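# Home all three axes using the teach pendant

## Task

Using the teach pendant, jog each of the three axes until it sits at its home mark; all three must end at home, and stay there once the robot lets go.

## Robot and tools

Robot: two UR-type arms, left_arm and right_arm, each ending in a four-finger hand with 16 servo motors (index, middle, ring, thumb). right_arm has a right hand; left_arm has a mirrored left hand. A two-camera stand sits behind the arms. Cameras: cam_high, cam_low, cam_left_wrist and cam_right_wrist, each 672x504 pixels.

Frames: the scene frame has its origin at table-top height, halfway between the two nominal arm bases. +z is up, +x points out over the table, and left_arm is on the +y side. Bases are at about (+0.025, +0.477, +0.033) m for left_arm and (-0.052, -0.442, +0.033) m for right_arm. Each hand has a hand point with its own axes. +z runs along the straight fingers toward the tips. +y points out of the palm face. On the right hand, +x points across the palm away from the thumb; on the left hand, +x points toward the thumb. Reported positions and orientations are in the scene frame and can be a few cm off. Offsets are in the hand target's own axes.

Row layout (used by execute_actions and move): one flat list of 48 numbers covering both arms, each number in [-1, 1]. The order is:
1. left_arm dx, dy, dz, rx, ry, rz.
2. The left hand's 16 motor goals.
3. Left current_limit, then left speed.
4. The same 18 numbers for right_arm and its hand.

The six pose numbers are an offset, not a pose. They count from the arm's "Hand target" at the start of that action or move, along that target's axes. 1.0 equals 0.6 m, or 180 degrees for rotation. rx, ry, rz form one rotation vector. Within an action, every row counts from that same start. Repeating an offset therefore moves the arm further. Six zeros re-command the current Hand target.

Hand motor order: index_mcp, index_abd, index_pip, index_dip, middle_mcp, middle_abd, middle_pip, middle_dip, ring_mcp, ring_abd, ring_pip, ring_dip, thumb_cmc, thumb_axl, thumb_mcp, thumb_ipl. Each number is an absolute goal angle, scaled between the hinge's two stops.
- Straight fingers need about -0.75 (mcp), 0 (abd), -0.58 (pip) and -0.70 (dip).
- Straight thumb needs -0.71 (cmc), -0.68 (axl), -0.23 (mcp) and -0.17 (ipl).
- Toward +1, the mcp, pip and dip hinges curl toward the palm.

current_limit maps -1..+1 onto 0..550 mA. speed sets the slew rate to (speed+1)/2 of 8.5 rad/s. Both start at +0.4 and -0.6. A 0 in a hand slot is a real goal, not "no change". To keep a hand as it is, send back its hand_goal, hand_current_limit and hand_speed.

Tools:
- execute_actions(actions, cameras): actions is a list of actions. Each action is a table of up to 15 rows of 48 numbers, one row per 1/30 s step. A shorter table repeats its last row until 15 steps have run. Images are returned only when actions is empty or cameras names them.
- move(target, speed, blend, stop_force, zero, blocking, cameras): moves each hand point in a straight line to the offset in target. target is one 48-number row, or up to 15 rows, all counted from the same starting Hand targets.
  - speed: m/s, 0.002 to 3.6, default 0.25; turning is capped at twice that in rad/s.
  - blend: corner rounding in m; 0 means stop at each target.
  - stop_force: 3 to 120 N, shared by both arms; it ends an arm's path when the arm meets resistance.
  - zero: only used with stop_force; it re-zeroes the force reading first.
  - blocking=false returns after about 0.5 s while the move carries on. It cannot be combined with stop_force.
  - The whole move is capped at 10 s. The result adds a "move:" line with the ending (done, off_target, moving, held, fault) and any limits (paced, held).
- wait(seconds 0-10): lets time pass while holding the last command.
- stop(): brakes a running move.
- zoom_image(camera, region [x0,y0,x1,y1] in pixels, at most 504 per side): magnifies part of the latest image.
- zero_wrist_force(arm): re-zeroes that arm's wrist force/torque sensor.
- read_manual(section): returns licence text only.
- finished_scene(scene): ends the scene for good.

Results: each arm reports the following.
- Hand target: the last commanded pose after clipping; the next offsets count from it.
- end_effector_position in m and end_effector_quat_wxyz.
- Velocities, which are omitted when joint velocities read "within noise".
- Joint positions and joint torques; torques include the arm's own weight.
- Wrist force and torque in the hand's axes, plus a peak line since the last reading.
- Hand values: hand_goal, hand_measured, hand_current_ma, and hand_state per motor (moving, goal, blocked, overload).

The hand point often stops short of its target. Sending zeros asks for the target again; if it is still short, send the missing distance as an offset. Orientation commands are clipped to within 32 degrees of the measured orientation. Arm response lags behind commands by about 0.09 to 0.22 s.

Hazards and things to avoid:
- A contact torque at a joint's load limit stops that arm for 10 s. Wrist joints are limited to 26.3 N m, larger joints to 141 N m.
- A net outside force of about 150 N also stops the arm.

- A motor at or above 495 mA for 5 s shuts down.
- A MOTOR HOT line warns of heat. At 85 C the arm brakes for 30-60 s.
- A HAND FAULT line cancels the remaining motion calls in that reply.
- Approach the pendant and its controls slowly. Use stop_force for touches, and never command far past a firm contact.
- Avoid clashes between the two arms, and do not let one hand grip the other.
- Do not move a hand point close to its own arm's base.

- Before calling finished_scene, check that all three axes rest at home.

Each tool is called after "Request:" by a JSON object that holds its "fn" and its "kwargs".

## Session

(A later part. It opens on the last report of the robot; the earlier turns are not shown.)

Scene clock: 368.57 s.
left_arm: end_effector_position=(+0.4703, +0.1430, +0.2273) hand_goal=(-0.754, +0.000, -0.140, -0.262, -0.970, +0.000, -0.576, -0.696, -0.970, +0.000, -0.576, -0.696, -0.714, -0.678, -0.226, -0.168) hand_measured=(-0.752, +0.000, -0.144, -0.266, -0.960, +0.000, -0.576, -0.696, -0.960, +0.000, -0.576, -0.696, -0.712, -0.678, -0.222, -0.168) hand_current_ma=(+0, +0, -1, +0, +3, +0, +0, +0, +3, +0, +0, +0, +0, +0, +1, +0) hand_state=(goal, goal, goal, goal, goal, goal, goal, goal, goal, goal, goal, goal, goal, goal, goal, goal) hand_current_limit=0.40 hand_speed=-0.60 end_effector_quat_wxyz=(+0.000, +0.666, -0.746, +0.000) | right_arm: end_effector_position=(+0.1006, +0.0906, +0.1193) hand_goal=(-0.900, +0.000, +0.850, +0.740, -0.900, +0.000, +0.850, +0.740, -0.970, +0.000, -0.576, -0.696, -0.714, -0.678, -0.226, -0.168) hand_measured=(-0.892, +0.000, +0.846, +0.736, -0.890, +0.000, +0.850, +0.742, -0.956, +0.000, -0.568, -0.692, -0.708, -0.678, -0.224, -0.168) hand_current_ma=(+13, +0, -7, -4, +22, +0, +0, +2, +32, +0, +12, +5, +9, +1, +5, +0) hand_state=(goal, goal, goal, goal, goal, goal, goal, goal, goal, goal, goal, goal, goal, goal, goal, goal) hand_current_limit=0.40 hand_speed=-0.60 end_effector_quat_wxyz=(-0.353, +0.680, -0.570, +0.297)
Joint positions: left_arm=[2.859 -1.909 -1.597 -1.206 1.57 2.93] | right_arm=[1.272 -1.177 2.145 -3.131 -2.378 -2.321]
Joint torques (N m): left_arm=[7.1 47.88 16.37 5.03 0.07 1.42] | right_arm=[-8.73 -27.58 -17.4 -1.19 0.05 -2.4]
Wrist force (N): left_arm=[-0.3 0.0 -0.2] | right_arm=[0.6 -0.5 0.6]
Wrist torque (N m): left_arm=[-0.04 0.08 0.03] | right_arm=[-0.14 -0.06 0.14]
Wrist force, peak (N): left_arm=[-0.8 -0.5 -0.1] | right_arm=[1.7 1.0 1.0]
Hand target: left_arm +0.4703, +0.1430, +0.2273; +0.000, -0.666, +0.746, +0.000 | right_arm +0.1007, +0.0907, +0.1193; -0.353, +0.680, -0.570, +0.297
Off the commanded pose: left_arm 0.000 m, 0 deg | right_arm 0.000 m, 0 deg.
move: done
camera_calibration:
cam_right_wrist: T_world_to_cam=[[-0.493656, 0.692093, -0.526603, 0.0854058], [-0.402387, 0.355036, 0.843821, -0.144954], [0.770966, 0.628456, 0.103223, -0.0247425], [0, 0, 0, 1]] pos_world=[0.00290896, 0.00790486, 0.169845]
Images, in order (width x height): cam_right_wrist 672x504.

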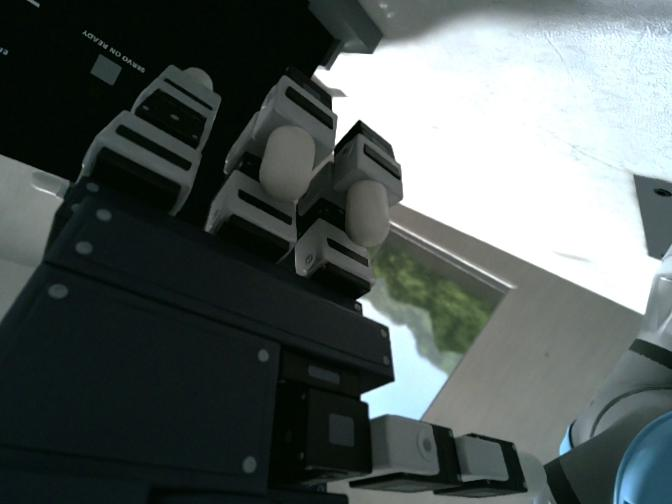

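Request:
{"fn": "move", "kwargs": {"target": [0,0,0,0,0,0,-0.754,0,-0.139,-0.261,-0.97,0,-0.576,-0.696,-0.97,0,-0.576,-0.696,-0.714,-0.678,-0.226,-0.168,0.4,-0.6,0.0755,-0.0244,-0.0333,0,0,0,-0.9,0,0.85,0.74,-0.9,0,0.85,0.74,-0.97,0,-0.576,-0.696,-0.714,-0.678,-0.226,-0.168,0.4,-0.6], "speed": 0.1, "cameras": ["cam_right_wrist"]}}

Request:
{"fn": "zoom_image", "kwargs": {"camera": "cam_right_wrist", "region": [0, 0, 400, 240]}}

Scene clock: 377.43 s.
left_arm: end_effector_position=(+0.4703, +0.1430, +0.2273) hand_goal=(-0.754, +0.000, -0.140, -0.262, -0.970, +0.000, -0.576, -0.696, -0.970, +0.000, -0.576, -0.696, -0.714, -0.678, -0.226, -0.168) hand_measured=(-0.752, +0.000, -0.144, -0.266, -0.960, +0.000, -0.576, -0.696, -0.960, +0.000, -0.576, -0.696, -0.712, -0.678, -0.222, -0.168) hand_current_ma=(+0, +0, -1, +0, +3, +0, +0, +0, +3, +0, +0, +0, +0, +0, +1, +0) hand_state=(goal, goal, goal, goal, goal, goal, goal, goal, goal, goal, goal, goal, goal, goal, goal, goal) hand_current_limit=0.40 hand_speed=-0.60 end_effector_quat_wxyz=(+0.000, +0.666, -0.746, +0.000) | right_arm: end_effector_position=(+0.1008, +0.0447, +0.1428) hand_goal=(-0.900, +0.000, +0.850, +0.740, -0.900, +0.000, +0.850, +0.740, -0.970, +0.000, -0.576, -0.696, -0.714, -0.678, -0.226, -0.168) hand_measured=(-0.892, +0.000, +0.846, +0.736, -0.890, +0.000, +0.850, +0.742, -0.956, +0.000, -0.568, -0.692, -0.708, -0.678, -0.224, -0.168) hand_current_ma=(+13, +0, -7, -4, +22, +0, +0, +2, +32, +0, +12, +5, +9, +1, +5, +0) hand_state=(goal, goal, goal, goal, goal, goal, goal, goal, goal, goal, goal, goal, goal, goal, goal, goal) hand_current_limit=0.40 hand_speed=-0.60 end_effector_quat_wxyz=(-0.353, +0.680, -0.570, +0.297)
Joint positions: left_arm=[2.859 -1.909 -1.597 -1.206 1.57 2.93] | right_arm=[1.238 -1.304 2.257 -3.144 -2.358 -2.361]
Joint torques (N m): left_arm=[7.71 48.64 15.55 5.04 -0.25 1.6] | right_arm=[7.22 -32.39 -21.19 -0.88 -2.28 2.46]
Wrist force (N): left_arm=[-0.6 0.0 -0.1] | right_arm=[0.9 -0.9 0.3]
Wrist torque (N m): left_arm=[-0.03 0.12 0.00] | right_arm=[-0.16 -0.09 0.09]
Wrist force, peak (N): left_arm=[-0.8 -0.3 -0.2] | right_arm=[1.8 -0.7 -0.1]
Hand target: left_arm +0.4703, +0.1430, +0.2273; +0.000, -0.666, +0.746, +0.000 | right_arm +0.1007, +0.0447, +0.1428; -0.353, +0.680, -0.570, +0.297
Off the commanded pose: left_arm 0.000 m, 0 deg | right_arm 0.000 m, 0 deg.
move: done
camera_calibration:
cam_right_wrist: T_world_to_cam=[[-0.493642, 0.692008, -0.526728, 0.129684], [-0.402296, 0.355265, 0.843768, -0.148269], [0.771022, 0.62842, 0.103018, 0.00163457], [0, 0, 0, 1]] pos_world=[0.00310912, -0.0380947, 0.193244]
Images, in order (width x height): cam_right_wrist 672x504.

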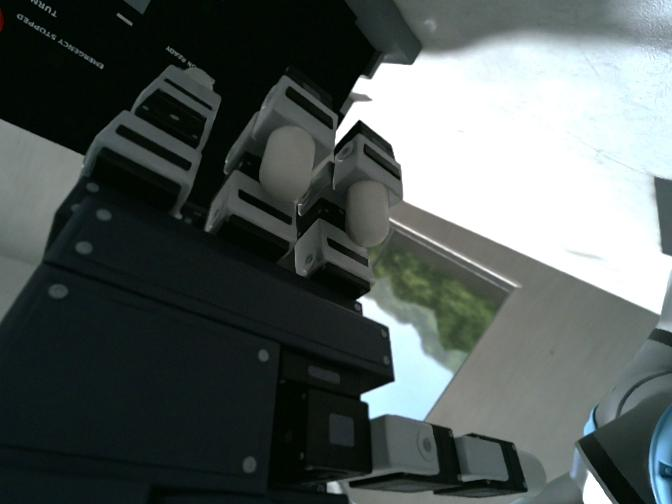

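Scaled by 1.260 from the camera's 672x504 image, which has a finer 960x720 frame.

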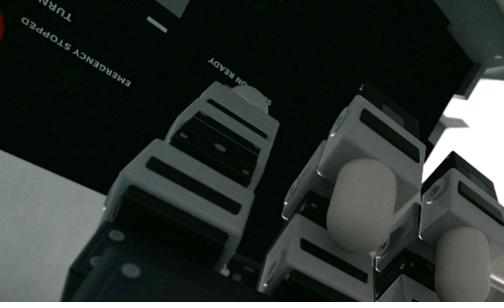

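Request:
{"fn": "move", "kwargs": {"target": [0,0,0,0,0,0,-0.754,0,-0.139,-0.261,-0.97,0,-0.576,-0.696,-0.97,0,-0.576,-0.696,-0.714,-0.678,-0.226,-0.168,0.4,-0.6,0.01305,-0.0424,0.0605,0,0,0,-0.9,0,0.85,0.74,-0.9,0,0.85,0.74,-0.97,0,-0.576,-0.696,-0.714,-0.678,-0.226,-0.168,0.4,-0.6], "speed": 0.03, "stop_force": 5, "cameras": ["cam_right_wrist"]}}

Request:
{"fn": "zoom_image", "kwargs": {"camera": "cam_right_wrist", "region": [0, 0, 400, 240]}}

Scene clock: 384.03 s.
left_arm: end_effector_position=(+0.4703, +0.1430, +0.2273) hand_goal=(-0.754, +0.000, -0.140, -0.262, -0.970, +0.000, -0.576, -0.696, -0.970, +0.000, -0.576, -0.696, -0.714, -0.678, -0.226, -0.168) hand_measured=(-0.752, +0.000, -0.144, -0.266, -0.960, +0.000, -0.576, -0.696, -0.960, +0.000, -0.576, -0.696, -0.712, -0.678, -0.222, -0.168) hand_current_ma=(+0, +0, -1, +0, +3, +0, +0, +0, +3, +0, +0, +0, +0, +0, +1, +0) hand_state=(goal, goal, goal, goal, goal, goal, goal, goal, goal, goal, goal, goal, goal, goal, goal, goal) hand_current_limit=0.40 hand_speed=-0.60 end_effector_quat_wxyz=(+0.000, +0.666, -0.746, +0.000) | right_arm: end_effector_position=(+0.1457, +0.0447, +0.1428) hand_goal=(-0.900, +0.000, +0.850, +0.740, -0.900, +0.000, +0.850, +0.740, -0.970, +0.000, -0.576, -0.696, -0.714, -0.678, -0.226, -0.168) hand_measured=(-0.892, +0.000, +0.846, +0.736, -0.890, +0.000, +0.850, +0.742, -0.956, +0.000, -0.568, -0.692, -0.708, -0.678, -0.224, -0.168) hand_current_ma=(+13, +0, -7, -4, +22, +0, +0, +2, +32, +0, +12, +5, +9, +1, +5, +0) hand_state=(goal, goal, goal, goal, goal, goal, goal, goal, goal, goal, goal, goal, goal, goal, goal, goal) hand_current_limit=0.40 hand_speed=-0.60 end_effector_quat_wxyz=(-0.353, +0.680, -0.570, +0.297)
Joint positions: left_arm=[2.859 -1.909 -1.597 -1.206 1.57 2.93] | right_arm=[1.14 -1.275 2.237 -3.228 -2.298 -2.468]
Joint torques (N m): left_arm=[7.64 47.97 16 4.97 -0.44 1.43] | right_arm=[6.64 -39.04 -4.13 -0.82 -2.26 2.46]
Wrist force (N): left_arm=[-0.2 -0.2 -0.2] | right_arm=[0.7 -0.2 0.7]
Wrist torque (N m): left_arm=[-0.05 0.07 0.04] | right_arm=[-0.12 -0.07 0.10]
Wrist force, peak (N): left_arm=[-0.5 -0.4 -0.7] | right_arm=[1.2 -0.9 1.0]
Hand target: left_arm +0.4703, +0.1430, +0.2273; +0.000, -0.666, +0.746, +0.000 | right_arm +0.1457, +0.0447, +0.1428; -0.353, +0.680, -0.570, +0.297
Off the commanded pose: left_arm 0.000 m, 0 deg | right_arm 0.000 m, 0 deg.
move: done
camera_calibration:
cam_right_wrist: T_world_to_cam=[[-0.493642, 0.692008, -0.526728, 0.151901], [-0.402296, 0.355265, 0.843768, -0.13029], [0.771022, 0.62842, 0.103018, -0.0329946], [0, 0, 0, 1]] pos_world=[0.0480091, -0.0380947, 0.193344]
Images, in order (width x height): cam_right_wrist 672x504.

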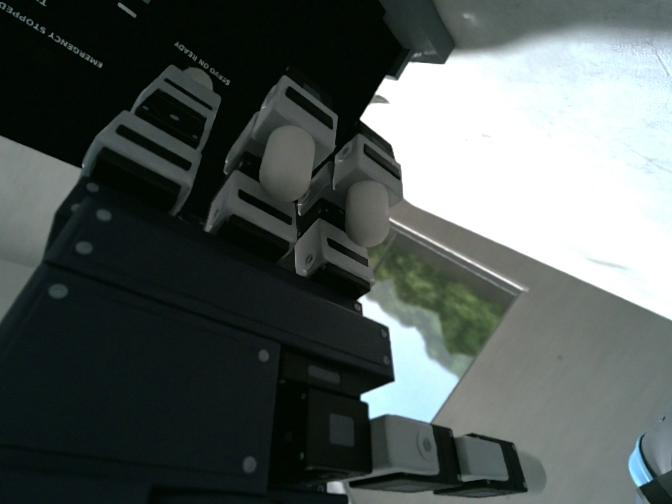

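Scaled by 1.260 from the camera's 672x504 image, which has a finer 960x720 frame.

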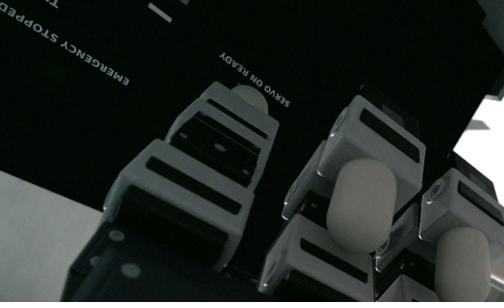

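Request:
{"fn": "move", "kwargs": {"target": [0,0,0,0,0,0,-0.754,0,-0.139,-0.261,-0.97,0,-0.576,-0.696,-0.97,0,-0.576,-0.696,-0.714,-0.678,-0.226,-0.168,0.4,-0.6,0.0087,-0.0283,0.0404,0,0,0,-0.9,0,0.85,0.74,-0.9,0,0.85,0.74,-0.97,0,-0.576,-0.696,-0.714,-0.678,-0.226,-0.168,0.4,-0.6], "speed": 0.015, "stop_force": 3, "cameras": ["cam_right_wrist"]}}

Request:
{"fn": "zoom_image", "kwargs": {"camera": "cam_right_wrist", "region": [0, 0, 400, 240]}}

Scene clock: 389.93 s.
left_arm: end_effector_position=(+0.4703, +0.1430, +0.2273) hand_goal=(-0.754, +0.000, -0.140, -0.262, -0.970, +0.000, -0.576, -0.696, -0.970, +0.000, -0.576, -0.696, -0.714, -0.678, -0.226, -0.168) hand_measured=(-0.752, +0.000, -0.144, -0.266, -0.960, +0.000, -0.576, -0.696, -0.960, +0.000, -0.576, -0.696, -0.712, -0.678, -0.222, -0.168) hand_current_ma=(+0, +0, -1, +0, +3, +0, +0, +0, +3, +0, +0, +0, +0, +0, +1, +0) hand_state=(goal, goal, goal, goal, goal, goal, goal, goal, goal, goal, goal, goal, goal, goal, goal, goal) hand_current_limit=0.40 hand_speed=-0.60 end_effector_quat_wxyz=(+0.000, +0.666, -0.746, +0.000) | right_arm: end_effector_position=(+0.1530, +0.0447, +0.1428) hand_goal=(-0.900, +0.000, +0.850, +0.740, -0.900, +0.000, +0.850, +0.740, -0.970, +0.000, -0.576, -0.696, -0.714, -0.678, -0.226, -0.168) hand_measured=(-0.892, +0.000, +0.846, +0.736, -0.890, +0.000, +0.850, +0.742, -0.956, +0.000, -0.568, -0.692, -0.708, -0.678, -0.224, -0.168) hand_current_ma=(+13, +0, -7, -4, +22, +0, +0, +2, +32, +0, +12, +4, +9, +1, +5, +0) hand_state=(goal, goal, goal, goal, goal, goal, goal, goal, goal, goal, goal, goal, goal, goal, goal, goal) hand_current_limit=0.40 hand_speed=-0.60 end_effector_quat_wxyz=(-0.353, +0.680, -0.570, +0.297)
Joint positions: left_arm=[2.859 -1.909 -1.597 -1.206 1.57 2.93] | right_arm=[1.124 -1.27 2.233 -3.239 -2.288 -2.484]
Joint torques (N m): left_arm=[8.09 48.01 15.71 5.14 -0.72 1.37] | right_arm=[5.01 -39.09 -3.24 -0.85 -2.21 1.74]
Wrist force (N): left_arm=[-0.2 -0.3 -0.2] | right_arm=[0.6 0.0 -2.8]
Wrist torque (N m): left_arm=[-0.07 0.08 0.04] | right_arm=[0.09 0.12 0.10]
Wrist force, peak (N): left_arm=[-0.8 -0.3 -0.5] | right_arm=[1.0 0.3 -3.6]
Hand target: left_arm +0.4703, +0.1430, +0.2273; +0.000, -0.666, +0.746, +0.000 | right_arm +0.1530, +0.0447, +0.1428; -0.353, +0.680, -0.570, +0.297 (not the last commanded pose)
Off the commanded pose: left_arm 0.000 m, 0 deg | right_arm 0.023 m, 0 deg.
move: contact (right_arm)
camera_calibration:
cam_right_wrist: T_world_to_cam=[[-0.493642, 0.692008, -0.526728, 0.155505], [-0.402296, 0.355265, 0.843768, -0.127354], [0.771022, 0.62842, 0.103018, -0.0386231], [0, 0, 0, 1]] pos_world=[0.0553091, -0.0380947, 0.193344]
Images, in order (width x height): cam_right_wrist 672x504.

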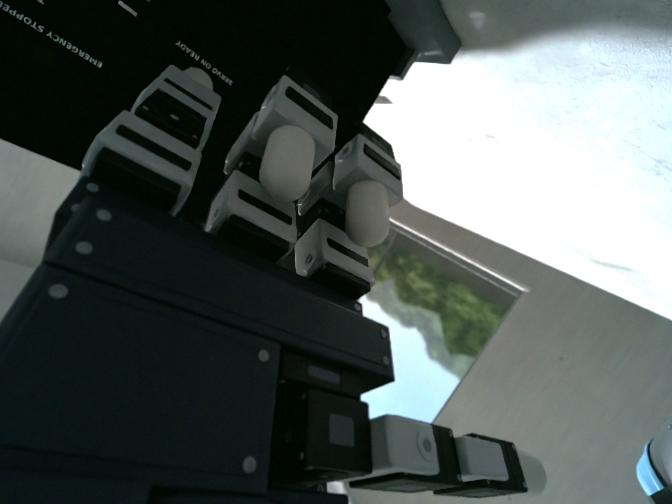

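Scaled by 1.260 from the camera's 672x504 image, which has a finer 960x720 frame.

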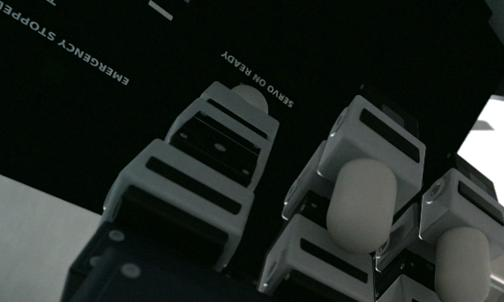

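Request:
{"fn": "move", "kwargs": {"target": [0,0,0,0,0,0,-0.754,0,-0.139,-0.261,-0.97,0,-0.576,-0.696,-0.97,0,-0.576,-0.696,-0.714,-0.678,-0.226,-0.168,0.4,-0.6,0.00145,-0.0047,0.0067,0,0,0,-0.9,0,0.85,0.74,-0.9,0,0.85,0.74,-0.97,0,-0.576,-0.696,-0.714,-0.678,-0.226,-0.168,0.4,-0.6], "speed": 0.015, "stop_force": 8, "cameras": []}}

Request:
{"fn": "move", "kwargs": {"target": [0,0,0,0,0,0,-0.754,0,-0.139,-0.261,-0.97,0,-0.576,-0.696,-0.97,0,-0.576,-0.696,-0.714,-0.678,-0.226,-0.168,0.4,-0.6,-0.0087,0.0283,-0.0404,0,0,0,-0.9,0,0.85,0.74,-0.9,0,0.85,0.74,-0.97,0,-0.576,-0.696,-0.714,-0.678,-0.226,-0.168,0.4,-0.6], "speed": 0.1, "cameras": ["cam_right_wrist"]}}

Request:
{"fn": "zoom_image", "kwargs": {"camera": "cam_right_wrist", "region": [0, 0, 400, 240]}}

Scene clock: 396.30 s.
left_arm: end_effector_position=(+0.4703, +0.1430, +0.2273) hand_goal=(-0.754, +0.000, -0.140, -0.262, -0.970, +0.000, -0.576, -0.696, -0.970, +0.000, -0.576, -0.696, -0.714, -0.678, -0.226, -0.168) hand_measured=(-0.752, +0.000, -0.144, -0.266, -0.960, +0.000, -0.576, -0.696, -0.960, +0.000, -0.576, -0.696, -0.712, -0.678, -0.222, -0.168) hand_current_ma=(+0, +0, -1, +0, +3, +0, +0, +0, +3, +0, +0, +0, +0, +0, +1, +0) hand_state=(goal, goal, goal, goal, goal, goal, goal, goal, goal, goal, goal, goal, goal, goal, goal, goal) hand_current_limit=0.40 hand_speed=-0.60 end_effector_quat_wxyz=(+0.000, +0.666, -0.746, +0.000) | right_arm: end_effector_position=(+0.1561, +0.0447, +0.1428) hand_goal=(-0.900, +0.000, +0.850, +0.740, -0.900, +0.000, +0.850, +0.740, -0.970, +0.000, -0.576, -0.696, -0.714, -0.678, -0.226, -0.168) hand_measured=(-0.892, +0.000, +0.846, +0.736, -0.890, +0.000, +0.850, +0.742, -0.956, +0.002, -0.572, -0.696, -0.708, -0.678, -0.224, -0.168) hand_current_ma=(+13, +0, -7, -4, +22, +0, +0, +2, +31, +2, +4, +0, +9, +1, +5, +0) hand_state=(goal, goal, goal, goal, goal, goal, goal, goal, goal, goal, goal, goal, goal, goal, goal, goal) hand_current_limit=0.40 hand_speed=-0.60 end_effector_quat_wxyz=(-0.353, +0.680, -0.570, +0.297)
Joint positions: left_arm=[2.859 -1.909 -1.597 -1.206 1.57 2.93] | right_arm=[1.118 -1.268 2.231 -3.243 -2.284 -2.491]
Joint torques (N m): left_arm=[7.68 46.67 16.06 4.95 -0.89 1.26] | right_arm=[5.14 -38.12 -3.41 -0.81 -2.49 2.29]
Wrist force (N): left_arm=[-0.5 0.1 -0.2] | right_arm=[0.2 2.0 -6.0]
Wrist torque (N m): left_arm=[-0.01 0.10 0.02] | right_arm=[0.50 0.39 0.17]
Wrist force, peak (N): left_arm=[-0.8 -0.3 -0.5] | right_arm=[-0.2 5.4 -16.1]
Hand target: left_arm +0.4703, +0.1430, +0.2273; +0.000, -0.666, +0.746, +0.000 | right_arm +0.1561, +0.0447, +0.1428; -0.353, +0.680, -0.570, +0.297 (not the last commanded pose)
Off the commanded pose: left_arm 0.000 m, 0 deg | right_arm 0.002 m, 0 deg.
move: contact (right_arm)
No camera images: "cameras" was empty.

Scene clock: 397.10 s.
left_arm: end_effector_position=(+0.4703, +0.1430, +0.2273) hand_goal=(-0.754, +0.000, -0.140, -0.262, -0.970, +0.000, -0.576, -0.696, -0.970, +0.000, -0.576, -0.696, -0.714, -0.678, -0.226, -0.168) hand_measured=(-0.752, +0.000, -0.144, -0.266, -0.960, +0.000, -0.576, -0.696, -0.960, +0.000, -0.576, -0.696, -0.712, -0.678, -0.222, -0.168) hand_current_ma=(+0, +0, -1, +0, +3, +0, +0, +0, +3, +0, +0, +0, +0, +0, +1, +0) hand_state=(goal, goal, goal, goal, goal, goal, goal, goal, goal, goal, goal, goal, goal, goal, goal, goal) hand_current_limit=0.40 hand_speed=-0.60 end_effector_quat_wxyz=(+0.000, +0.666, -0.746, +0.000) | right_arm: end_effector_position=(+0.1260, +0.0446, +0.1428) hand_goal=(-0.900, +0.000, +0.850, +0.740, -0.900, +0.000, +0.850, +0.740, -0.970, +0.000, -0.576, -0.696, -0.714, -0.678, -0.226, -0.168) hand_measured=(-0.892, +0.000, +0.846, +0.736, -0.890, +0.000, +0.850, +0.742, -0.956, +0.000, -0.572, -0.696, -0.708, -0.678, -0.224, -0.168) hand_current_ma=(+13, +0, -7, -4, +22, +0, +0, +2, +31, +0, +4, +0, +9, +1, +5, +0) hand_state=(goal, goal, goal, goal, goal, goal, goal, goal, goal, goal, goal, goal, goal, goal, goal, goal) hand_current_limit=0.40 hand_speed=-0.60 end_effector_quat_wxyz=(-0.353, +0.680, -0.570, +0.297)
Joint positions: left_arm=[2.859 -1.909 -1.597 -1.206 1.57 2.93] | right_arm=[1.182 -1.288 2.248 -3.194 -2.325 -2.424]
Joint torques (N m): left_arm=[8.01 47.77 16.43 4.82 -0.9 1.45] | right_arm=[-6.89 -21.24 -26.08 -4.88 0.36 -2.49]
Wrist force (N): left_arm=[-0.3 -0.3 0.0] | right_arm=[0.8 -0.8 0.3]
Wrist torque (N m): left_arm=[-0.10 0.09 0.03] | right_arm=[-0.14 -0.07 0.15]
Wrist force, peak (N): left_arm=[-0.7 -0.3 0.1] | right_arm=[0.3 1.8 -5.9]
Hand target: left_arm +0.4703, +0.1430, +0.2273; +0.000, -0.666, +0.746, +0.000 | right_arm +0.1260, +0.0447, +0.1428; -0.353, +0.680, -0.570, +0.297
Off the commanded pose: left_arm 0.000 m, 0 deg | right_arm 0.000 m, 0 deg.
move: done
camera_calibration:
cam_right_wrist: T_world_to_cam=[[-0.493774, 0.6919, -0.526746, 0.142248], [-0.402289, 0.35527, 0.843769, -0.13818], [0.770941, 0.628536, 0.102921, -0.0177175], [0, 0, 0, 1]] pos_world=[0.0283093, -0.0381943, 0.193344]
Images, in order (width x height): cam_right_wrist 672x504.

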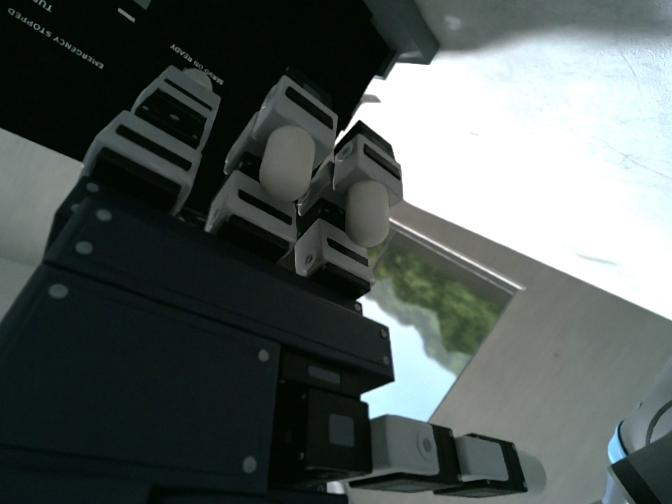

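Scaled by 1.260 from the camera's 672x504 image, which has a finer 960x720 frame.

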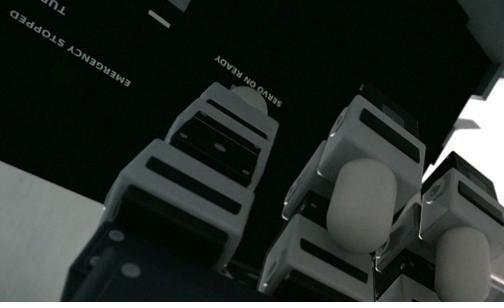

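Request:
{"fn": "move", "kwargs": {"target": [0,0,0,0,0,0,-0.754,0,-0.139,-0.261,-0.97,0,-0.576,-0.696,-0.97,0,-0.576,-0.696,-0.714,-0.678,-0.226,-0.168,0.4,-0.6,-0.0821,-0.0083,0.0118,0,0,0,-0.9,0,0.85,0.74,-0.9,0,0.85,0.74,-0.97,0,-0.576,-0.696,-0.714,-0.678,-0.226,-0.168,0.4,-0.6], "speed": 0.15, "cameras": ["cam_right_wrist"]}}

Request:
{"fn": "zoom_image", "kwargs": {"camera": "cam_right_wrist", "region": [0, 0, 240, 160]}}

Scene clock: 400.63 s.
left_arm: end_effector_position=(+0.4703, +0.1430, +0.2273) hand_goal=(-0.754, +0.000, -0.140, -0.262, -0.970, +0.000, -0.576, -0.696, -0.970, +0.000, -0.576, -0.696, -0.714, -0.678, -0.226, -0.168) hand_measured=(-0.752, +0.000, -0.144, -0.266, -0.960, +0.000, -0.576, -0.696, -0.960, +0.000, -0.576, -0.696, -0.712, -0.678, -0.222, -0.168) hand_current_ma=(+0, +0, -1, +0, +3, +0, +0, +0, +3, +0, +0, +0, +0, +0, +1, +0) hand_state=(goal, goal, goal, goal, goal, goal, goal, goal, goal, goal, goal, goal, goal, goal, goal, goal) hand_current_limit=0.40 hand_speed=-0.60 end_effector_quat_wxyz=(+0.000, +0.666, -0.746, +0.000) | right_arm: end_effector_position=(+0.1259, +0.0947, +0.1428) hand_goal=(-0.900, +0.000, +0.850, +0.740, -0.900, +0.000, +0.850, +0.740, -0.970, +0.000, -0.576, -0.696, -0.714, -0.678, -0.226, -0.168) hand_measured=(-0.892, +0.000, +0.846, +0.736, -0.890, +0.000, +0.850, +0.742, -0.956, +0.000, -0.572, -0.696, -0.708, -0.678, -0.224, -0.168) hand_current_ma=(+13, +0, -7, -4, +22, +0, +0, +2, +31, +0, +4, +0, +9, +1, +5, +0) hand_state=(goal, goal, goal, goal, goal, goal, goal, goal, goal, goal, goal, goal, goal, goal, goal, goal) hand_current_limit=0.40 hand_speed=-0.60 end_effector_quat_wxyz=(-0.353, +0.680, -0.570, +0.297)
Joint positions: left_arm=[2.859 -1.909 -1.597 -1.206 1.57 2.93] | right_arm=[1.224 -1.208 2.111 -3.105 -2.35 -2.377]
Joint torques (N m): left_arm=[7.97 46.59 15.91 4.79 -1.06 1.32] | right_arm=[-9.33 -36.79 -14.74 -4.03 0.32 -2.39]
Wrist force (N): left_arm=[-0.4 -0.3 -0.1] | right_arm=[0.5 -0.4 0.6]
Wrist torque (N m): left_arm=[-0.08 0.09 0.03] | right_arm=[-0.12 -0.02 0.14]
Wrist force, peak (N): left_arm=[-0.7 -0.4 -0.5] | right_arm=[1.9 -0.6 0.6]
Hand target: left_arm +0.4703, +0.1430, +0.2273; +0.000, -0.666, +0.746, +0.000 | right_arm +0.1260, +0.0947, +0.1428; -0.353, +0.680, -0.570, +0.297
Off the commanded pose: left_arm 0.000 m, 0 deg | right_arm 0.000 m, 0 deg.
move: done
camera_calibration:
cam_right_wrist: T_world_to_cam=[[-0.493734, 0.691933, -0.52674, 0.10748], [-0.402354, 0.355217, 0.843761, -0.155931], [0.770933, 0.628529, 0.10302, -0.0491383], [0, 0, 0, 1]] pos_world=[0.0282091, 0.0119055, 0.193244]
Images, in order (width x height): cam_right_wrist 672x504.

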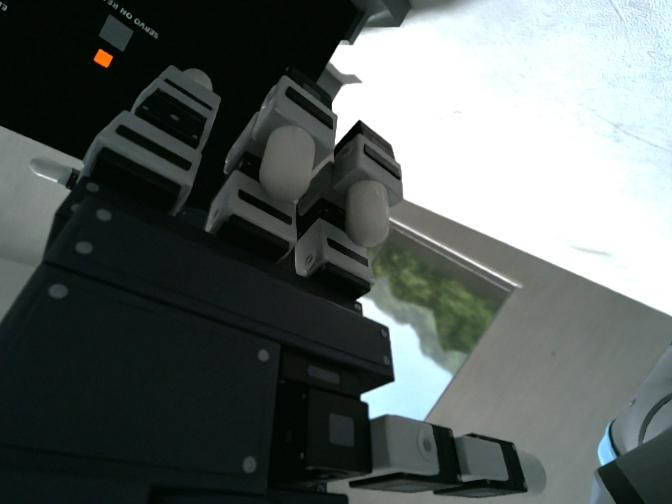

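Scaled by 2.100 from the camera's 672x504 image, which has a finer 960x720 frame.

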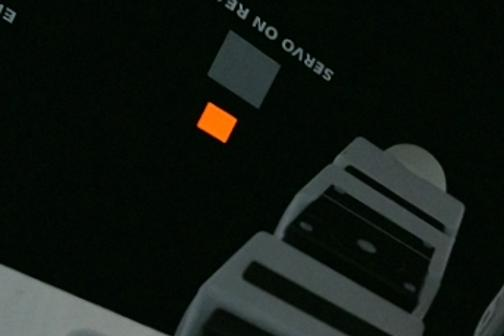

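Request:
{"fn": "move", "kwargs": {"target": [0.0082,0.0740,0,0,0,0,-0.754,0,-0.139,-0.261,-0.97,0,-0.576,-0.696,-0.97,0,-0.576,-0.696,-0.714,-0.678,-0.226,-0.168,0.4,-0.6,0,0,0,0,0,0,-0.9,0,0.85,0.74,-0.9,0,0.85,0.74,-0.97,0,-0.576,-0.696,-0.714,-0.678,-0.226,-0.168,0.4,-0.6], "speed": 0.05, "stop_force": 5, "cameras": ["cam_low","cam_high","cam_left_wrist"]}}

Request:
{"fn": "zoom_image", "kwargs": {"camera": "cam_low", "region": [400, 160, 520, 300]}}

Request:
{"fn": "zoom_image", "kwargs": {"camera": "cam_high", "region": [340, 190, 480, 330]}}

Scene clock: 407.80 s.
left_arm: end_effector_position=(+0.4257, +0.1432, +0.2273) hand_goal=(-0.754, +0.000, -0.140, -0.262, -0.970, +0.000, -0.576, -0.696, -0.970, +0.000, -0.576, -0.696, -0.714, -0.678, -0.226, -0.168) hand_measured=(-0.752, +0.000, -0.144, -0.266, -0.960, +0.000, -0.576, -0.696, -0.960, +0.000, -0.576, -0.696, -0.712, -0.678, -0.222, -0.168) hand_current_ma=(+0, +0, -1, +0, +3, +0, +0, +0, +3, +0, +0, +0, +0, +0, +1, +0) hand_state=(goal, goal, goal, goal, goal, goal, goal, goal, goal, goal, goal, goal, goal, goal, goal, goal) hand_current_limit=0.40 hand_speed=-0.60 end_effector_quat_wxyz=(+0.000, +0.666, -0.746, +0.000) | right_arm: end_effector_position=(+0.1260, +0.0947, +0.1428) hand_goal=(-0.900, +0.000, +0.850, +0.740, -0.900, +0.000, +0.850, +0.740, -0.970, +0.000, -0.576, -0.696, -0.714, -0.678, -0.226, -0.168) hand_measured=(-0.892, +0.000, +0.846, +0.736, -0.890, +0.000, +0.850, +0.742, -0.956, +0.000, -0.572, -0.696, -0.708, -0.678, -0.224, -0.168) hand_current_ma=(+13, +0, -7, -4, +22, +0, +0, +2, +31, +0, +4, +0, +9, +1, +5, +0) hand_state=(goal, goal, goal, goal, goal, goal, goal, goal, goal, goal, goal, goal, goal, goal, goal, goal) hand_current_limit=0.40 hand_speed=-0.60 end_effector_quat_wxyz=(-0.353, +0.680, -0.570, +0.297)
Joint positions: left_arm=[2.834 -1.824 -1.711 -1.177 1.57 2.905] | right_arm=[1.224 -1.208 2.111 -3.105 -2.35 -2.377]
Joint torques (N m): left_arm=[8.8 21.73 21.99 -0.09 -0.24 1.56] | right_arm=[-8.59 -26.56 -23.31 -2.86 0.3 -2.29]
Wrist force (N): left_arm=[-0.5 -0.1 -0.1] | right_arm=[0.8 -0.5 0.2]
Wrist torque (N m): left_arm=[-0.05 0.12 0.01] | right_arm=[-0.11 -0.04 0.16]
Wrist force, peak (N): left_arm=[-0.5 -1.1 -0.3] | right_arm=[0.9 -0.7 0.5]
Hand target: left_arm +0.4257, +0.1432, +0.2273; +0.000, -0.666, +0.746, +0.000 | right_arm +0.1260, +0.0947, +0.1428; -0.353, +0.680, -0.570, +0.297
Off the commanded pose: left_arm 0.000 m, 0 deg | right_arm 0.000 m, 0 deg.
move: done
camera_calibration:
cam_left_wrist: T_world_to_cam=[[0.743934, 0.668203, 0.00817248, -0.444102], [0.452473, -0.512679, 0.729677, -0.333319], [0.491762, -0.539134, -0.683743, 0.142692], [0, 0, 0, 1]] pos_world=[0.411031, 0.202795, 0.344409]
Images, in order (width x height): cam_high 672x504, cam_low 672x504, cam_left_wrist 672x504.

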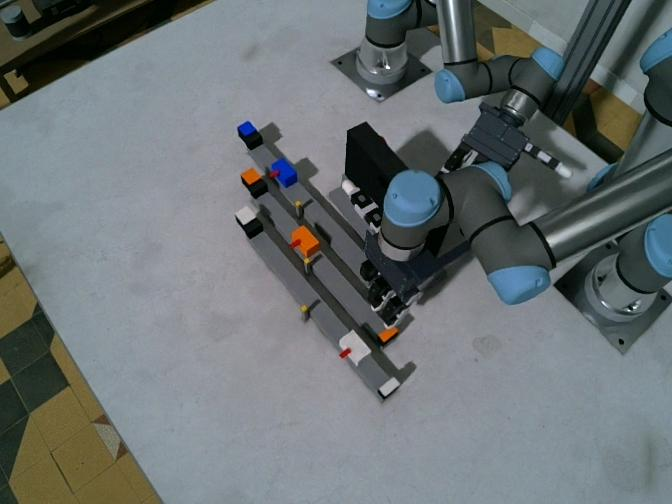

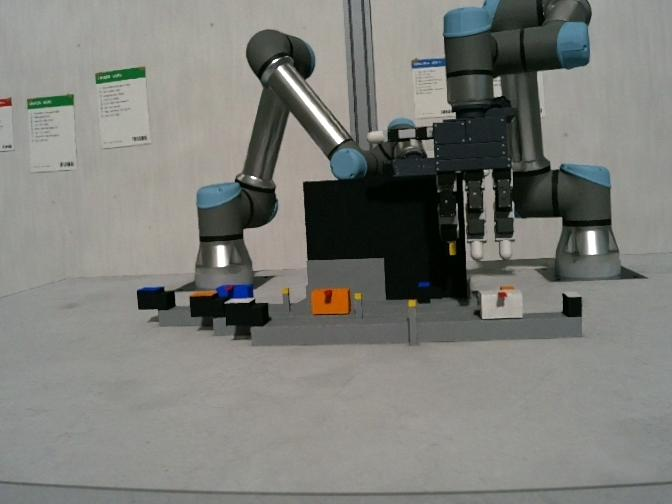

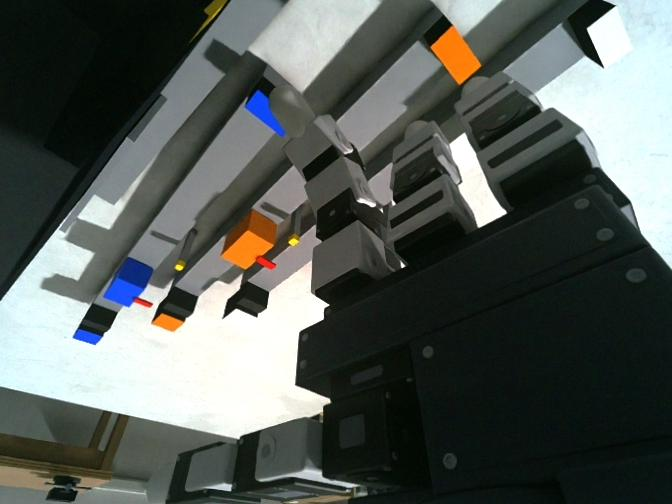

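Scaled by 3.600 from the camera's 672x504 image, which has a finer 960x720 frame.

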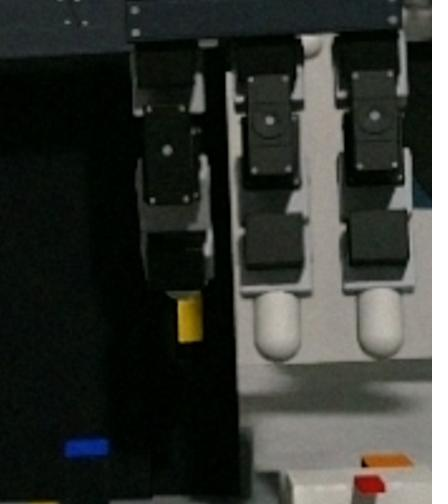

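Scaled by 3.600 from the camera's 672x504 image, which has a finer 960x720 frame.

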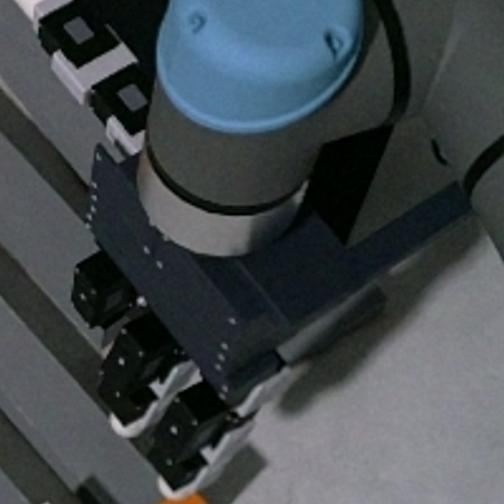

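Request:
{"fn": "move", "kwargs": {"target": [-0.00663,0.0424,0,0,0,0,-0.754,0,-0.139,-0.261,-0.97,0,-0.576,-0.696,-0.97,0,-0.576,-0.696,-0.714,-0.678,-0.226,-0.168,0.4,-0.6,0,0,0,0,0,0,-0.9,0,0.85,0.74,-0.9,0,0.85,0.74,-0.97,0,-0.576,-0.696,-0.714,-0.678,-0.226,-0.168,0.4,-0.6], "speed": 0.05, "stop_force": 6, "cameras": ["cam_low","cam_high","cam_left_wrist"]}}

Scene clock: 424.53 s.
left_arm: end_effector_position=(+0.4009, +0.1500, +0.2273) hand_goal=(-0.754, +0.000, -0.140, -0.262, -0.970, +0.000, -0.576, -0.696, -0.970, +0.000, -0.576, -0.696, -0.714, -0.678, -0.226, -0.168) hand_measured=(-0.752, +0.000, -0.144, -0.266, -0.962, +0.000, -0.576, -0.696, -0.960, +0.000, -0.576, -0.696, -0.712, -0.678, -0.222, -0.168) hand_current_ma=(+0, +0, -1, +0, +3, +0, +0, +0, +3, +0, +0, +0, +0, +0, +1, +0) hand_state=(goal, goal, goal, goal, goal, goal, goal, goal, goal, goal, goal, goal, goal, goal, goal, goal) hand_current_limit=0.40 hand_speed=-0.60 end_effector_quat_wxyz=(+0.000, +0.666, -0.746, +0.000) | right_arm: end_effector_position=(+0.1260, +0.0947, +0.1428) hand_goal=(-0.900, +0.000, +0.850, +0.740, -0.900, +0.000, +0.850, +0.740, -0.970, +0.000, -0.576, -0.696, -0.714, -0.678, -0.226, -0.168) hand_measured=(-0.892, +0.000, +0.846, +0.736, -0.890, +0.000, +0.850, +0.742, -0.956, +0.000, -0.572, -0.696, -0.708, -0.678, -0.224, -0.168) hand_current_ma=(+13, +0, -7, -4, +22, +0, +0, +2, +31, +0, +4, +0, +9, +1, +5, +0) hand_state=(goal, goal, goal, goal, goal, goal, goal, goal, goal, goal, goal, goal, goal, goal, goal, goal) hand_current_limit=0.40 hand_speed=-0.60 end_effector_quat_wxyz=(-0.353, +0.680, -0.570, +0.297)
Joint positions: left_arm=[2.83 -1.769 -1.781 -1.163 1.57 2.901] | right_arm=[1.224 -1.208 2.111 -3.105 -2.35 -2.377]
Joint torques (N m): left_arm=[7.18 18.73 20.19 0.01 1.74 1.41] | right_arm=[-8.37 -26.55 -17.66 -4.72 0.13 -2.41]
Wrist force (N): left_arm=[-0.3 -0.3 -0.1] | right_arm=[0.5 -0.3 0.4]
Wrist torque (N m): left_arm=[-0.08 0.09 0.04] | right_arm=[-0.09 -0.02 0.15]
Wrist force, peak (N): left_arm=[-0.5 -1.1 0.0] | right_arm=[0.9 -0.7 0.7]
Hand target: left_arm +0.4009, +0.1500, +0.2273; +0.000, -0.666, +0.746, +0.000 | right_arm +0.1260, +0.0947, +0.1428; -0.353, +0.680, -0.570, +0.297
Off the commanded pose: left_arm 0.000 m, 0 deg | right_arm 0.000 m, 0 deg.
move: done
camera_calibration:
cam_left_wrist: T_world_to_cam=[[0.743934, 0.668203, 0.00817248, -0.430197], [0.452473, -0.512679, 0.729677, -0.318612], [0.491762, -0.539134, -0.683743, 0.158553], [0, 0, 0, 1]] pos_world=[0.386231, 0.209595, 0.344409]
Images, in order (width x height): cam_high 672x504, cam_low 672x504, cam_left_wrist 672x504.

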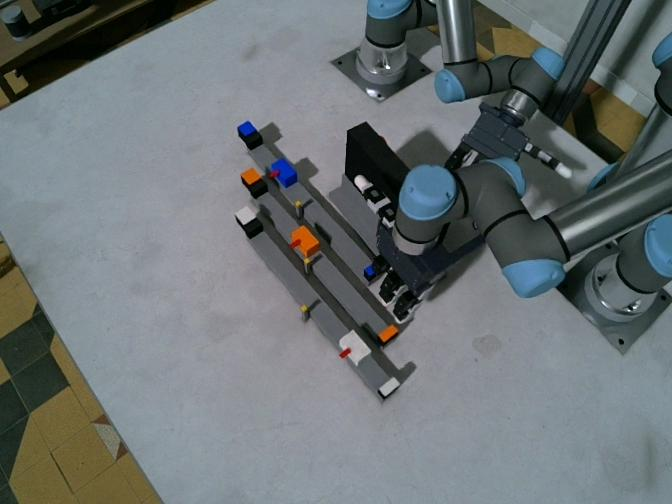

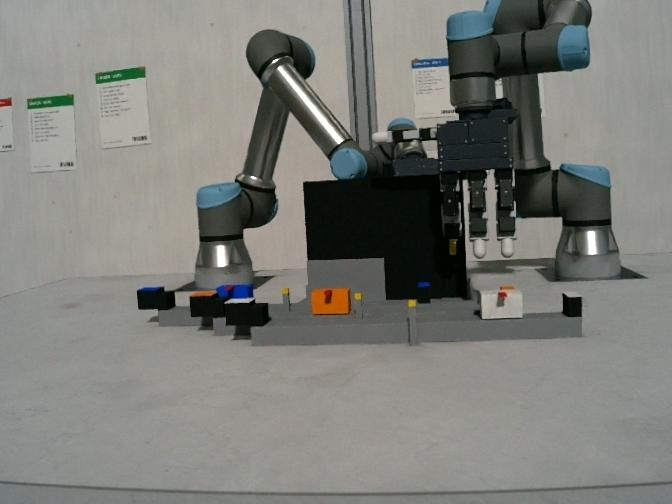

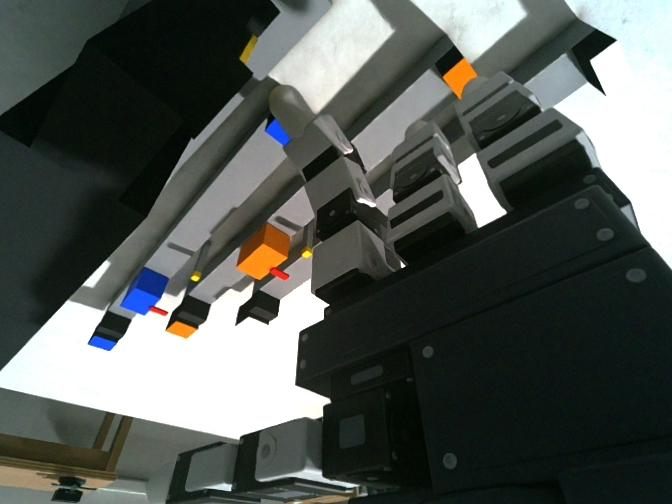

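Request:
{"fn": "zoom_image", "kwargs": {"camera": "cam_low", "region": [420, 160, 530, 270]}}

Request:
{"fn": "zoom_image", "kwargs": {"camera": "cam_left_wrist", "region": [200, 20, 360, 180]}}

Scaled by 4.582 from the camera's 672x504 image, which has a finer 960x720 frame.

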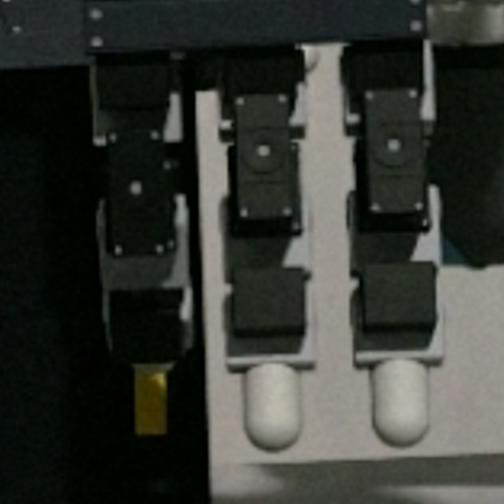

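Scaled by 3.150 from the camera's 672x504 image, which has a finer 960x720 frame.

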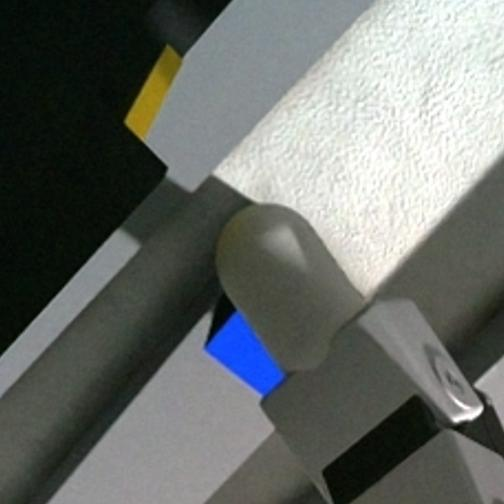

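Request:
{"fn": "move", "kwargs": {"target": [0,0.0417,0,0,0,0,-0.754,0,-0.139,-0.261,-0.97,0,-0.576,-0.696,-0.97,0,-0.576,-0.696,-0.714,-0.678,-0.226,-0.168,0.4,-0.6,0,0,0,0,0,0,-0.9,0,0.85,0.74,-0.9,0,0.85,0.74,-0.97,0,-0.576,-0.696,-0.714,-0.678,-0.226,-0.168,0.4,-0.6], "speed": 0.012, "stop_force": 3, "cameras": ["cam_low","cam_right_wrist","cam_left_wrist"]}}

Scene clock: 434.03 s.
left_arm: end_effector_position=(+0.3781, +0.1526, +0.2273) hand_goal=(-0.754, +0.000, -0.140, -0.262, -0.970, +0.000, -0.576, -0.696, -0.970, +0.000, -0.576, -0.696, -0.714, -0.678, -0.226, -0.168) hand_measured=(-0.766, +0.002, -0.140, -0.256, -0.962, +0.000, -0.576, -0.696, -0.960, +0.000, -0.576, -0.696, -0.712, -0.678, -0.222, -0.168) hand_current_ma=(-5, +0, +0, +1, +3, +0, +0, +0, +3, +0, +0, +0, +0, +0, +1, +0) hand_state=(goal, goal, goal, goal, goal, goal, goal, goal, goal, goal, goal, goal, goal, goal, goal, goal) hand_current_limit=0.40 hand_speed=-0.60 end_effector_quat_wxyz=(+0.000, +0.666, -0.746, +0.000) | right_arm: end_effector_position=(+0.1260, +0.0947, +0.1428) hand_goal=(-0.900, +0.000, +0.850, +0.740, -0.900, +0.000, +0.850, +0.740, -0.970, +0.000, -0.576, -0.696, -0.714, -0.678, -0.226, -0.168) hand_measured=(-0.892, +0.000, +0.846, +0.736, -0.890, +0.000, +0.850, +0.742, -0.956, +0.000, -0.572, -0.696, -0.708, -0.678, -0.224, -0.168) hand_current_ma=(+13, +0, -7, -4, +22, +0, +0, +2, +31, +0, +4, +0, +9, +1, +5, +0) hand_state=(goal, goal, goal, goal, goal, goal, goal, goal, goal, goal, goal, goal, goal, goal, goal, goal) hand_current_limit=0.40 hand_speed=-0.60 end_effector_quat_wxyz=(-0.353, +0.680, -0.570, +0.297)
Joint positions: left_arm=[2.819 -1.723 -1.836 -1.153 1.57 2.89] | right_arm=[1.224 -1.208 2.111 -3.105 -2.35 -2.377]
Joint torques (N m): left_arm=[8.52 14.77 23.78 -0.72 1.77 1.79] | right_arm=[-8.36 -28.27 -9.17 -4.49 0.17 -2.28]
Wrist force (N): left_arm=[0.0 -2.9 -2.8] | right_arm=[0.7 -0.2 0.7]
Wrist torque (N m): left_arm=[0.05 0.10 0.02] | right_arm=[-0.11 -0.03 0.16]
Wrist force, peak (N): left_arm=[-0.6 -3.4 -3.2] | right_arm=[1.1 -0.5 0.4]
Hand target: left_arm +0.3781, +0.1526, +0.2273; +0.000, -0.666, +0.746, +0.000 (not the last commanded pose) | right_arm +0.1260, +0.0947, +0.1428; -0.353, +0.680, -0.570, +0.297
Off the commanded pose: left_arm 0.002 m, 0 deg | right_arm 0.000 m, 0 deg.
move: contact (left_arm)
camera_calibration:
cam_left_wrist: T_world_to_cam=[[0.743968, 0.668165, 0.00822729, -0.41507], [0.452418, -0.512728, 0.729676, -0.306976], [0.491763, -0.539133, -0.683743, 0.171118], [0, 0, 0, 1]] pos_world=[0.363531, 0.212195, 0.344409]
cam_right_wrist: T_world_to_cam=[[-0.493734, 0.691933, -0.52674, 0.107582], [-0.402354, 0.355217, 0.843761, -0.155975], [0.770933, 0.628529, 0.10302, -0.0492257], [0, 0, 0, 1]] pos_world=[0.0283091, 0.0119055, 0.193344]
Images, in order (width x height): cam_low 672x504, cam_left_wrist 672x504, cam_right_wrist 672x504.

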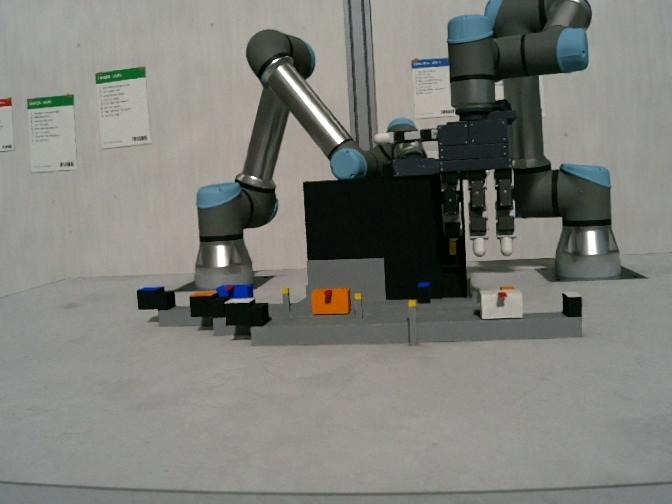

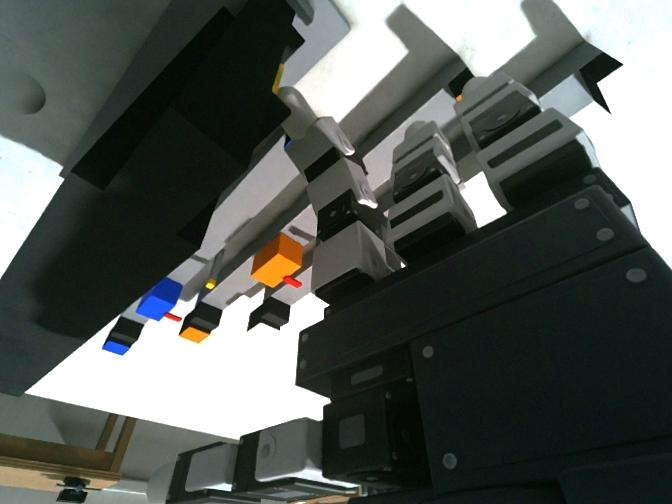

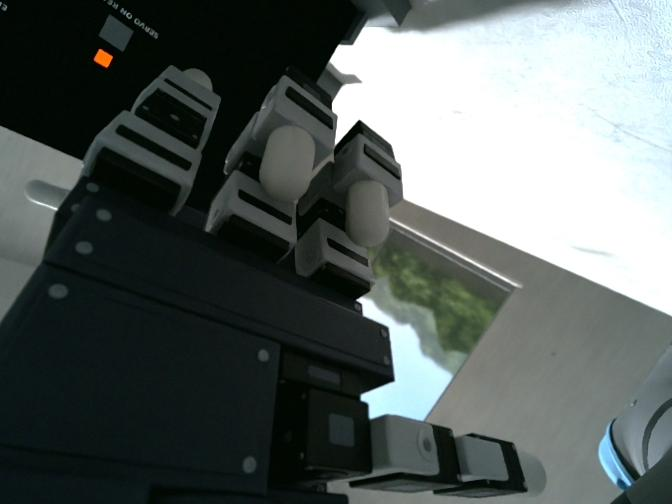

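Request:
{"fn": "move", "kwargs": {"target": [0,0,0,0,0,0,-0.754,0,-0.139,-0.261,-0.97,0,-0.576,-0.696,-0.97,0,-0.576,-0.696,-0.714,-0.678,-0.226,-0.168,0.4,-0.6,0.1634,0.0553,0.0097,0,0,0,-0.9,0,0.85,0.74,-0.9,0,0.85,0.74,-0.97,0,-0.576,-0.696,-0.714,-0.678,-0.226,-0.168,0.4,-0.6], "speed": 0.15, "cameras": ["cam_high","cam_right_wrist"]}}

Scene clock: 442.83 s.
left_arm: end_effector_position=(+0.3781, +0.1526, +0.2273) hand_goal=(-0.754, +0.000, -0.140, -0.262, -0.970, +0.000, -0.576, -0.696, -0.970, +0.000, -0.576, -0.696, -0.714, -0.678, -0.226, -0.168) hand_measured=(-0.766, +0.002, -0.140, -0.256, -0.962, +0.000, -0.576, -0.696, -0.960, +0.000, -0.576, -0.696, -0.712, -0.678, -0.222, -0.168) hand_current_ma=(-5, +0, +0, +1, +3, +0, +0, +0, +3, +0, +0, +0, +0, +0, +1, +0) hand_state=(goal, goal, goal, goal, goal, goal, goal, goal, goal, goal, goal, goal, goal, goal, goal, goal) hand_current_limit=0.40 hand_speed=-0.60 end_effector_quat_wxyz=(+0.000, +0.666, -0.746, +0.000) | right_arm: end_effector_position=(+0.1290, -0.0043, +0.1124) hand_goal=(-0.900, +0.000, +0.850, +0.740, -0.900, +0.000, +0.850, +0.740, -0.970, +0.000, -0.576, -0.696, -0.714, -0.678, -0.226, -0.168) hand_measured=(-0.892, +0.000, +0.846, +0.736, -0.890, +0.000, +0.850, +0.742, -0.956, +0.000, -0.572, -0.696, -0.708, -0.678, -0.224, -0.168) hand_current_ma=(+13, +0, -7, -4, +22, +0, +0, +2, +31, +0, +4, +0, +9, +1, +5, +0) hand_state=(goal, goal, goal, goal, goal, goal, goal, goal, goal, goal, goal, goal, goal, goal, goal, goal) hand_current_limit=0.40 hand_speed=-0.60 end_effector_quat_wxyz=(-0.353, +0.680, -0.570, +0.297)
Joint positions: left_arm=[2.819 -1.723 -1.836 -1.153 1.57 2.89] | right_arm=[1.123 -1.274 2.394 -3.396 -2.288 -2.485]
Joint torques (N m): left_arm=[8.47 16.28 20.45 -0.69 1.59 1.55] | right_arm=[1.72 -19.61 -5.96 -4.16 -1.98 2.08]
Wrist force (N): left_arm=[-0.4 -2.7 -2.6] | right_arm=[0.7 -0.3 0.7]
Wrist torque (N m): left_arm=[0.07 0.15 -0.02] | right_arm=[-0.11 -0.07 0.08]
Wrist force, peak (N): left_arm=[-0.3 -3.0 -3.3] | right_arm=[2.1 0.0 0.7]
Hand target: left_arm +0.3781, +0.1526, +0.2273; +0.000, -0.666, +0.746, +0.000 | right_arm +0.1290, -0.0044, +0.1124; -0.353, +0.680, -0.570, +0.297
Off the commanded pose: left_arm 0.000 m, 0 deg | right_arm 0.000 m, 0 deg.
move: done
camera_calibration:
cam_right_wrist: T_world_to_cam=[[-0.493709, 0.692001, -0.526674, 0.161546], [-0.402292, 0.355191, 0.843801, -0.0939619], [0.770982, 0.628469, 0.103026, 0.01381], [0, 0, 0, 1]] pos_world=[0.0313092, -0.0870947, 0.162944]
Images, in order (width x height): cam_high 672x504, cam_right_wrist 672x504.

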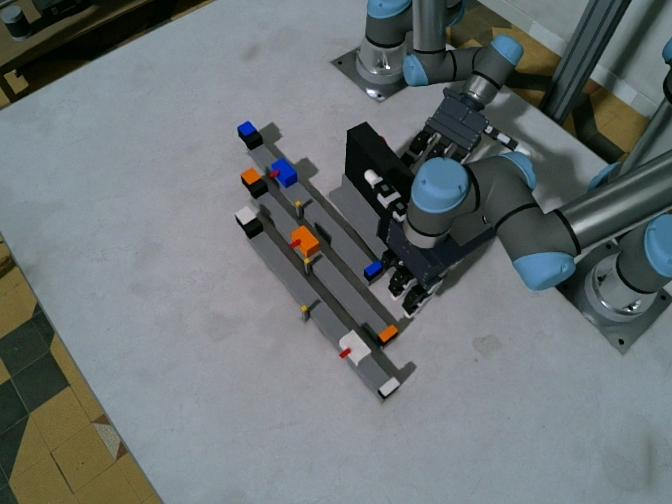

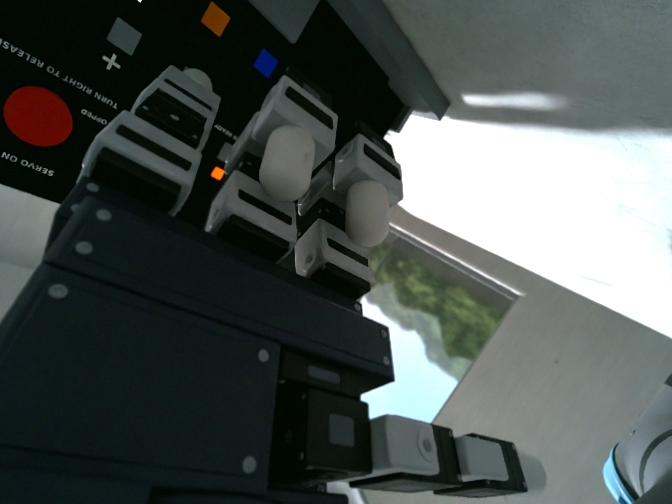

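Request:
{"fn": "zoom_image", "kwargs": {"camera": "cam_right_wrist", "region": [0, 0, 340, 240]}}

Scaled by 1.482 from the camera's 672x504 image, which has a finer 960x720 frame.

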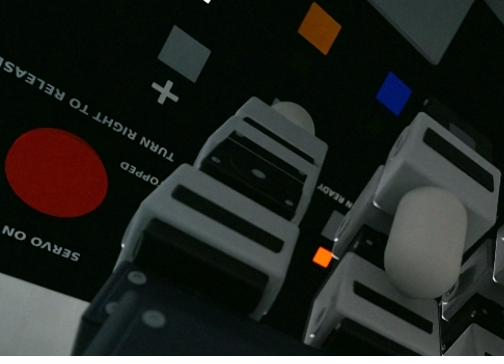

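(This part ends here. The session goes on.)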